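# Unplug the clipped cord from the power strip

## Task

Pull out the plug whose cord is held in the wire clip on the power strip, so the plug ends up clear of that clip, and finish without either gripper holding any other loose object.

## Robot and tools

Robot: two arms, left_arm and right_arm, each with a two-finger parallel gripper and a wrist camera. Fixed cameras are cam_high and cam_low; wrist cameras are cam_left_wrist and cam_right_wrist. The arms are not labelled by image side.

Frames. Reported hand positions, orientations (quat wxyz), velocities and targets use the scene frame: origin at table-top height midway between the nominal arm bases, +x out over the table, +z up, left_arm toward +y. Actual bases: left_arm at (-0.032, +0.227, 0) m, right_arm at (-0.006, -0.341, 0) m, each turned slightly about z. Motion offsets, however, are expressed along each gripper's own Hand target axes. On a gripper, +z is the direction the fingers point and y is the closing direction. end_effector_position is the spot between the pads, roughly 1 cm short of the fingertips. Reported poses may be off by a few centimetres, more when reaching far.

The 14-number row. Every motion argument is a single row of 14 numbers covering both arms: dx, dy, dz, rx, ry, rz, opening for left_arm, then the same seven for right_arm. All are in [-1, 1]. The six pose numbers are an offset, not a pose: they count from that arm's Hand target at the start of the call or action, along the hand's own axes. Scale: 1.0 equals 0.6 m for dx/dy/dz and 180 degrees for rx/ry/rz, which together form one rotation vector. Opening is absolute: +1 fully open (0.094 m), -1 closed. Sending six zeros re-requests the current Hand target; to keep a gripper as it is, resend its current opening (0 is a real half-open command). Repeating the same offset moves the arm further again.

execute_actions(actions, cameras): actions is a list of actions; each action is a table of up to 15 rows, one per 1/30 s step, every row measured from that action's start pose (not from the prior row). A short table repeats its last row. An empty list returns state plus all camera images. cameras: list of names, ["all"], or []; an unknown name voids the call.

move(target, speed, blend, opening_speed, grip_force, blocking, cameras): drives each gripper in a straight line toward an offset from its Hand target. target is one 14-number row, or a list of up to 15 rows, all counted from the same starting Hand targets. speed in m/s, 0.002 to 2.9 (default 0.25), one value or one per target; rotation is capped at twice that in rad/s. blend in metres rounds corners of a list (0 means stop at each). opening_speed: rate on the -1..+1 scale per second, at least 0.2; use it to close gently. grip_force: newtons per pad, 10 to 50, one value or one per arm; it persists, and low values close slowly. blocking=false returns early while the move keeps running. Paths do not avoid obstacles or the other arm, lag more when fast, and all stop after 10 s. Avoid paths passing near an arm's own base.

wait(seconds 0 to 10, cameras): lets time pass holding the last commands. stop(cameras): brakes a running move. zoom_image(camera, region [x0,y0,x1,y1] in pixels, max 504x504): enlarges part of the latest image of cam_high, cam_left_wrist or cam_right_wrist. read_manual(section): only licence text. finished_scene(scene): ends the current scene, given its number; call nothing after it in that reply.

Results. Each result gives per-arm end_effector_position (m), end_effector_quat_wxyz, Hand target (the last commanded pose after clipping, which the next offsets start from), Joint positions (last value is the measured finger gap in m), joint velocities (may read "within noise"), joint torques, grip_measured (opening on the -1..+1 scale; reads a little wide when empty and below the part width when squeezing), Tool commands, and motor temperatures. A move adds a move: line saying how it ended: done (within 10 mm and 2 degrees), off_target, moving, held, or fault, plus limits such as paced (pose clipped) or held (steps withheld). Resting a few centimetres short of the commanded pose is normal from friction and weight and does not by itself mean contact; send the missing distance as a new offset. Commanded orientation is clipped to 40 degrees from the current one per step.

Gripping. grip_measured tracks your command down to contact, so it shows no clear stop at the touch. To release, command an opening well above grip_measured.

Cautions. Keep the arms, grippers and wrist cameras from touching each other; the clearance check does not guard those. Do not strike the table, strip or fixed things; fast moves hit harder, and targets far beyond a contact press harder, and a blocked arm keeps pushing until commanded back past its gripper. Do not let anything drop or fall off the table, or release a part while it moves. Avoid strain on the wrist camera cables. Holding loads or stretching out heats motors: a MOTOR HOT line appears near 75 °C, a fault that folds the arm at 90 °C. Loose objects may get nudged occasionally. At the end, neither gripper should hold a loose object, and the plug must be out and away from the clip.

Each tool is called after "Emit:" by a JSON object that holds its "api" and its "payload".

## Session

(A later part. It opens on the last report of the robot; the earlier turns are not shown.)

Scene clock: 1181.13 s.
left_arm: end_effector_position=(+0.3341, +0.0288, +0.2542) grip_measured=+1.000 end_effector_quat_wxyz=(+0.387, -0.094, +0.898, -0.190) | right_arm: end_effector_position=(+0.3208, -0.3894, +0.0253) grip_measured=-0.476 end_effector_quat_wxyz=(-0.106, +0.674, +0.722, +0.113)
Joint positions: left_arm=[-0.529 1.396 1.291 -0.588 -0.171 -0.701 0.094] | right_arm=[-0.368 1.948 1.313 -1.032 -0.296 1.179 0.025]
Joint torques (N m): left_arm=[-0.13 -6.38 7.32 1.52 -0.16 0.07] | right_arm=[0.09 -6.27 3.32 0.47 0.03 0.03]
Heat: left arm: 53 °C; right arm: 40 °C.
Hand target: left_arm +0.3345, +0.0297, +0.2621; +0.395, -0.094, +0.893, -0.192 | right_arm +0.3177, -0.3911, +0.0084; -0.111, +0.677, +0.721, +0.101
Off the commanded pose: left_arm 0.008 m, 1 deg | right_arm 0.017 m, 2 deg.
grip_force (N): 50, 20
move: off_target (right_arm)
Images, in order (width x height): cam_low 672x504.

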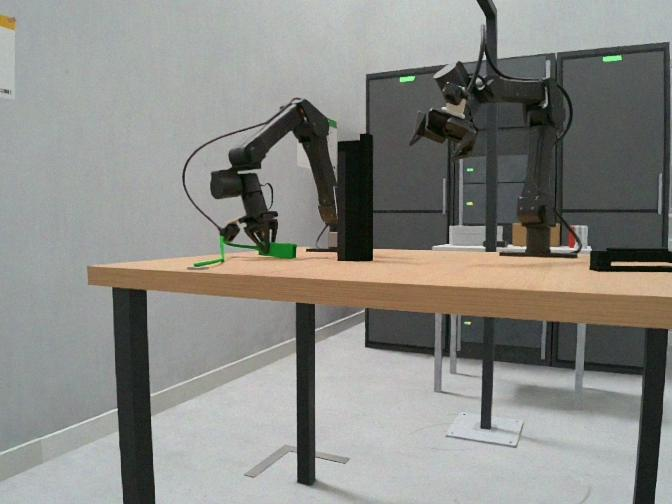

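Emit:
{"api": "move", "payload": {"target": [0,0,0,0,0,0,1,-0.006,0,0.02,0,0,0,-0.7], "speed": 0.03, "cameras": ["cam_low","cam_right_wrist"]}}

Emit:
{"api": "zoom_image", "payload": {"camera": "cam_low", "region": [210, 180, 310, 290]}}

Scene clock: 1184.13 s.
left_arm: end_effector_position=(+0.3341, +0.0288, +0.2542) grip_measured=+1.000 end_effector_quat_wxyz=(+0.387, -0.094, +0.898, -0.190) | right_arm: end_effector_position=(+0.3207, -0.3911, +0.0195) grip_measured=-0.476 end_effector_quat_wxyz=(-0.103, +0.675, +0.722, +0.113)
Joint positions: left_arm=[-0.529 1.396 1.291 -0.588 -0.171 -0.701 0.094] | right_arm=[-0.371 1.955 1.298 -1.008 -0.292 1.177 0.025]
Joint torques (N m): left_arm=[-0.01 -6.38 7.46 1.54 -0.18 0.11] | right_arm=[0.28 -5.39 2.47 0.68 -0.01 0.03]
Heat: left arm: 53 °C; right arm: 40 °C.
Hand target: left_arm +0.3345, +0.0297, +0.2621; +0.395, -0.094, +0.893, -0.192 | right_arm +0.3176, -0.3909, -0.0041; -0.111, +0.677, +0.721, +0.101
Off the commanded pose: left_arm 0.008 m, 1 deg | right_arm 0.024 m, 2 deg.
grip_force (N): 50, 20
move: off_target (right_arm)
camera_calibration:
cam_right_wrist: T_world_to_cam=[[-0.998857, -0.0477868, -0.00104077, 0.297243], [-0.0335686, 0.68583, 0.726987, 0.318398], [-0.0340266, 0.726191, -0.686651, 0.410938], [0, 0, 0, 1]] pos_world=[0.321574, -0.502582, 0.051009]
Images, in order (width x height): cam_low 672x504, cam_right_wrist 672x504.

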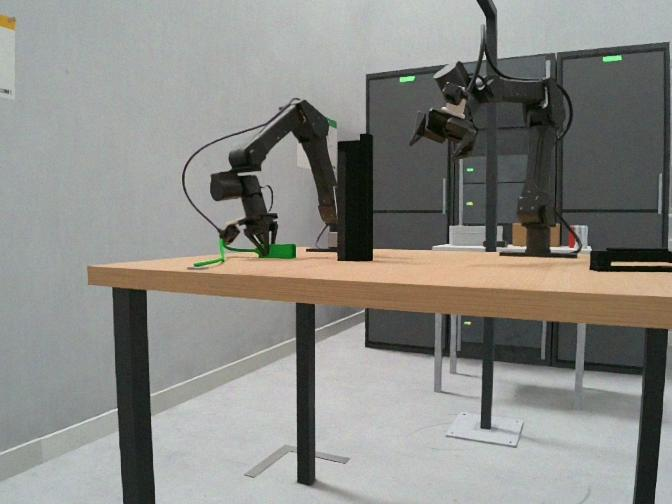

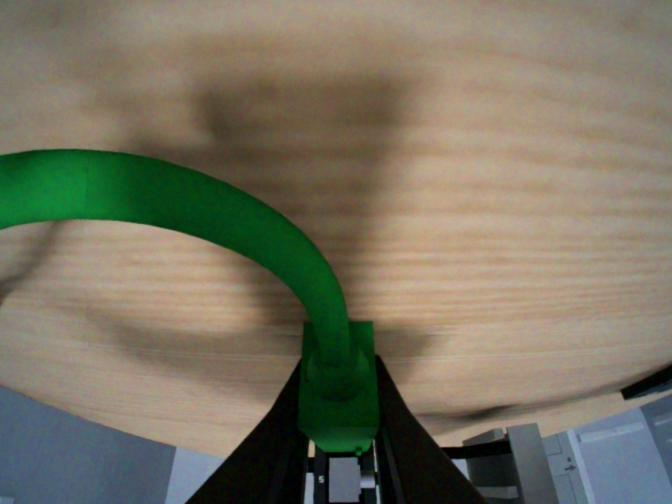

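Scaled by 4.582 from the camera's 672x504 image, which has a finer 960x720 frame.

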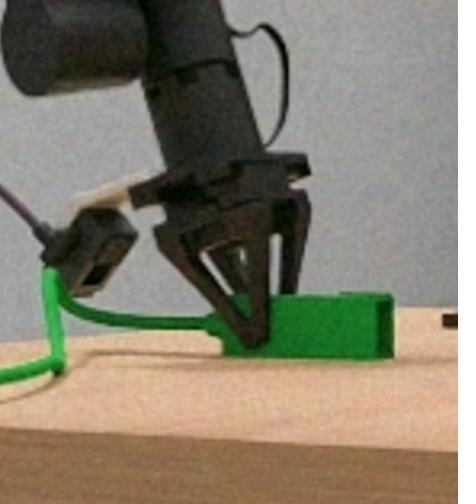

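Emit:
{"api": "move", "payload": {"target": [[0,0,0,0,0,0,1,0.0094,0,-0.0303,0,0,0,-0.7],[0,0,0,0,0,0,1,0.0094,0,-0.0303,0,0,0,0.1]], "speed": 0.05, "opening_speed": 0.6, "cameras": ["cam_low","cam_right_wrist"]}}

Emit:
{"api": "zoom_image", "payload": {"camera": "cam_low", "region": [210, 180, 310, 290]}}

Scene clock: 1192.67 s.
left_arm: end_effector_position=(+0.3341, +0.0288, +0.2542) grip_measured=+1.000 end_effector_quat_wxyz=(+0.387, -0.094, +0.898, -0.190) | right_arm: end_effector_position=(+0.3196, -0.3914, +0.0192) grip_measured=+0.097 end_effector_quat_wxyz=(-0.105, +0.675, +0.722, +0.110)
Joint positions: left_arm=[-0.529 1.396 1.291 -0.588 -0.171 -0.701 0.094] | right_arm=[-0.371 1.956 1.299 -1.012 -0.289 1.177 0.052]
Joint torques (N m): left_arm=[0.13 -6.57 7.2 1.52 -0.15 0.08] | right_arm=[0.29 -7.56 5.46 0.01 -0.03 0.04]
Heat: left arm: 53 °C; right arm: 39 °C.
Hand target: left_arm +0.3345, +0.0297, +0.2621; +0.395, -0.094, +0.893, -0.192 | right_arm +0.3176, -0.3910, +0.0148; -0.111, +0.677, +0.721, +0.101
Off the commanded pose: left_arm 0.008 m, 1 deg | right_arm 0.005 m, 1 deg.
grip_force (N): 50, 20
move: done
camera_calibration:
cam_right_wrist: T_world_to_cam=[[-0.99883, -0.0481108, 0.00489861, 0.295949], [-0.029536, 0.687115, 0.725948, 0.317983], [-0.0382918, 0.724954, -0.687732, 0.411797], [0, 0, 0, 1]] pos_world=[0.320763, -0.502786, 0.0509171]
Images, in order (width x height): cam_low 672x504, cam_right_wrist 672x504.

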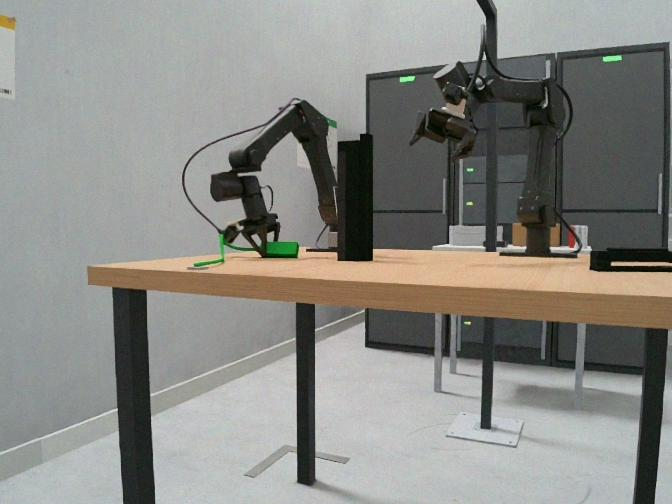

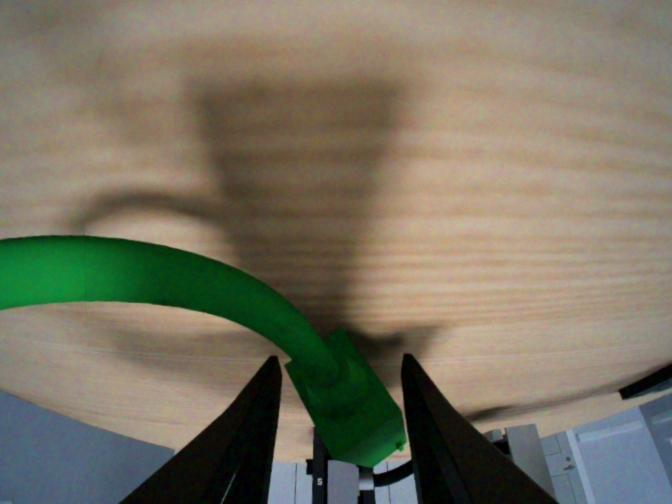

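Scaled by 4.582 from the camera's 672x504 image, which has a finer 960x720 frame.

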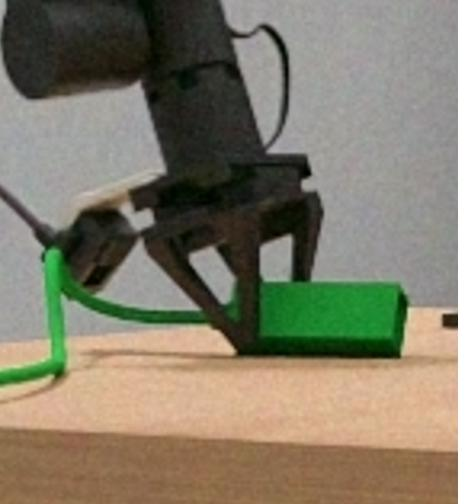

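Emit:
{"api": "move", "payload": {"target": [0,0,0,0,0,0,1,0.03,-0.02,-0.22,0,0,0,0.1], "speed": 0.1, "cameras": ["all"]}}

Emit:
{"api": "zoom_image", "payload": {"camera": "cam_low", "region": [180, 120, 390, 290]}}

Emit:
{"api": "zoom_image", "payload": {"camera": "cam_high", "region": [240, 280, 500, 504]}}

Scene clock: 1203.43 s.
left_arm: end_effector_position=(+0.3341, +0.0288, +0.2542) grip_measured=+1.000 end_effector_quat_wxyz=(+0.387, -0.094, +0.898, -0.190) | right_arm: end_effector_position=(+0.3055, -0.4082, +0.1315) grip_measured=+0.097 end_effector_quat_wxyz=(-0.135, +0.679, +0.715, +0.097)
Joint positions: left_arm=[-0.529 1.396 1.291 -0.588 -0.171 -0.701 0.094] | right_arm=[-0.432 1.908 1.679 -1.526 -0.282 1.119 0.052]
Joint torques (N m): left_arm=[0.05 -6.45 7.31 1.54 -0.16 0.11] | right_arm=[-0.51 -11.02 7.92 -0.2 0 -0.12]
Heat: left arm: 53 °C; right arm: 40 °C.
Hand target: left_arm +0.3345, +0.0297, +0.2621; +0.395, -0.094, +0.893, -0.192 | right_arm +0.3077, -0.4137, +0.1464; -0.111, +0.677, +0.721, +0.101
Off the commanded pose: left_arm 0.008 m, 1 deg | right_arm 0.016 m, 3 deg.
grip_force (N): 50, 20
move: off_target (right_arm)
camera_calibration:
cam_right_wrist: T_world_to_cam=[[-0.996705, -0.045132, 0.0674007, 0.272748], [0.0198979, 0.669499, 0.742546, 0.223207], [-0.0786373, 0.74144, -0.666395, 0.51698], [0, 0, 0, 1]] pos_world=[0.308062, -0.520438, 0.160388]

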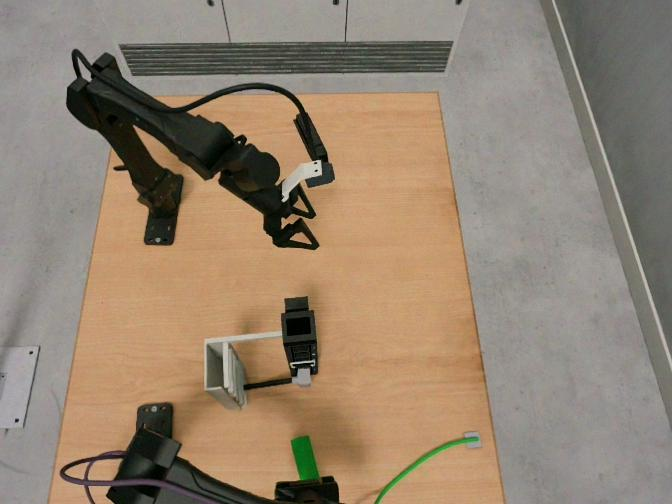

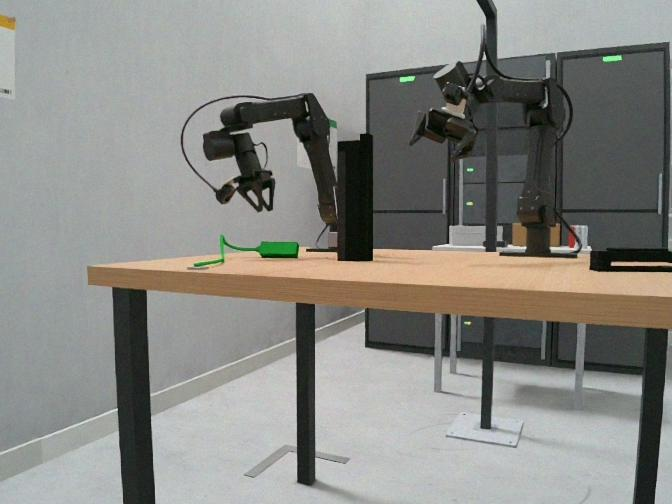

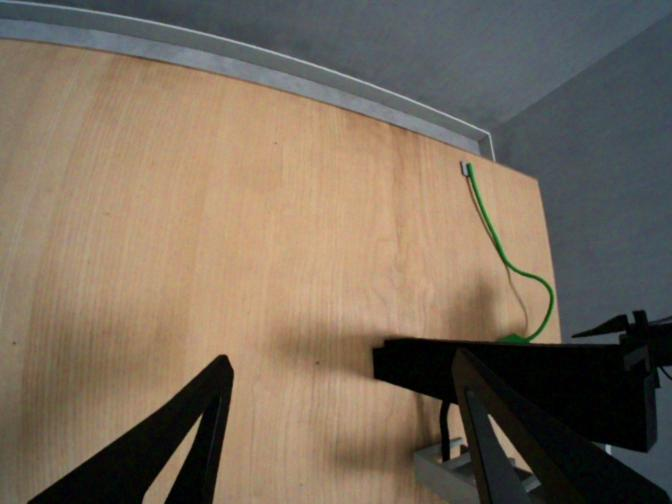

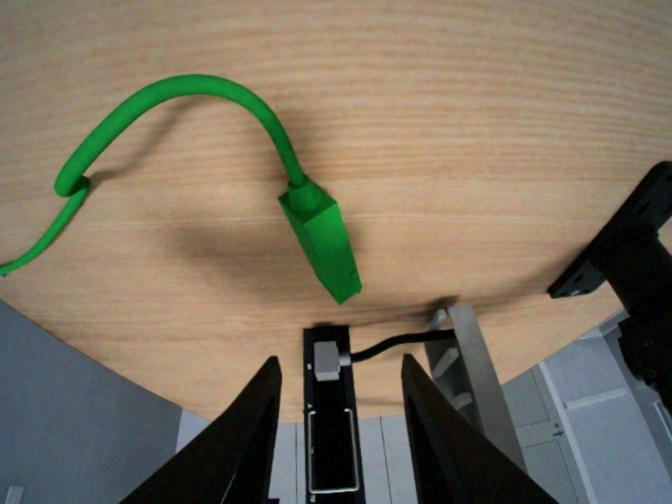

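Scaled by 2.400 from the camera's 672x504 image, which has a finer 960x720 frame.

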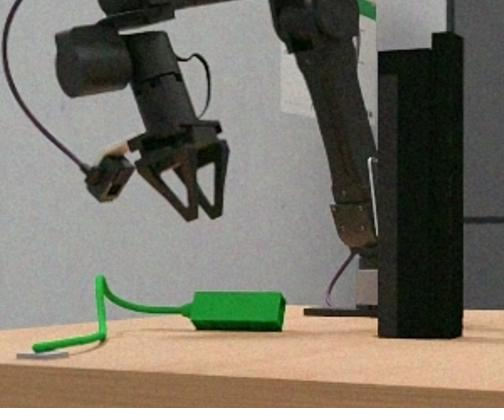

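Scaled by 1.938 from the camera's 672x504 image, which has a finer 960x720 frame.

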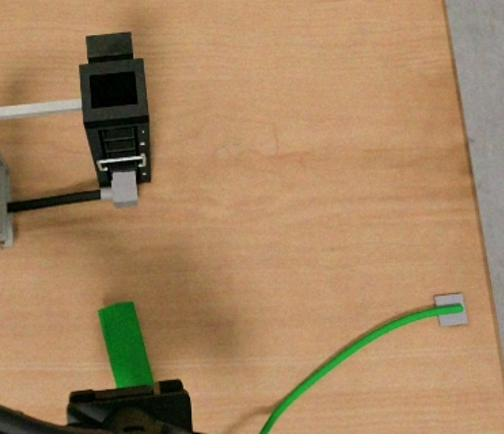

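Emit:
{"api": "finished_scene", "payload": {"scene": 1}}

The scene is finished: the task was done.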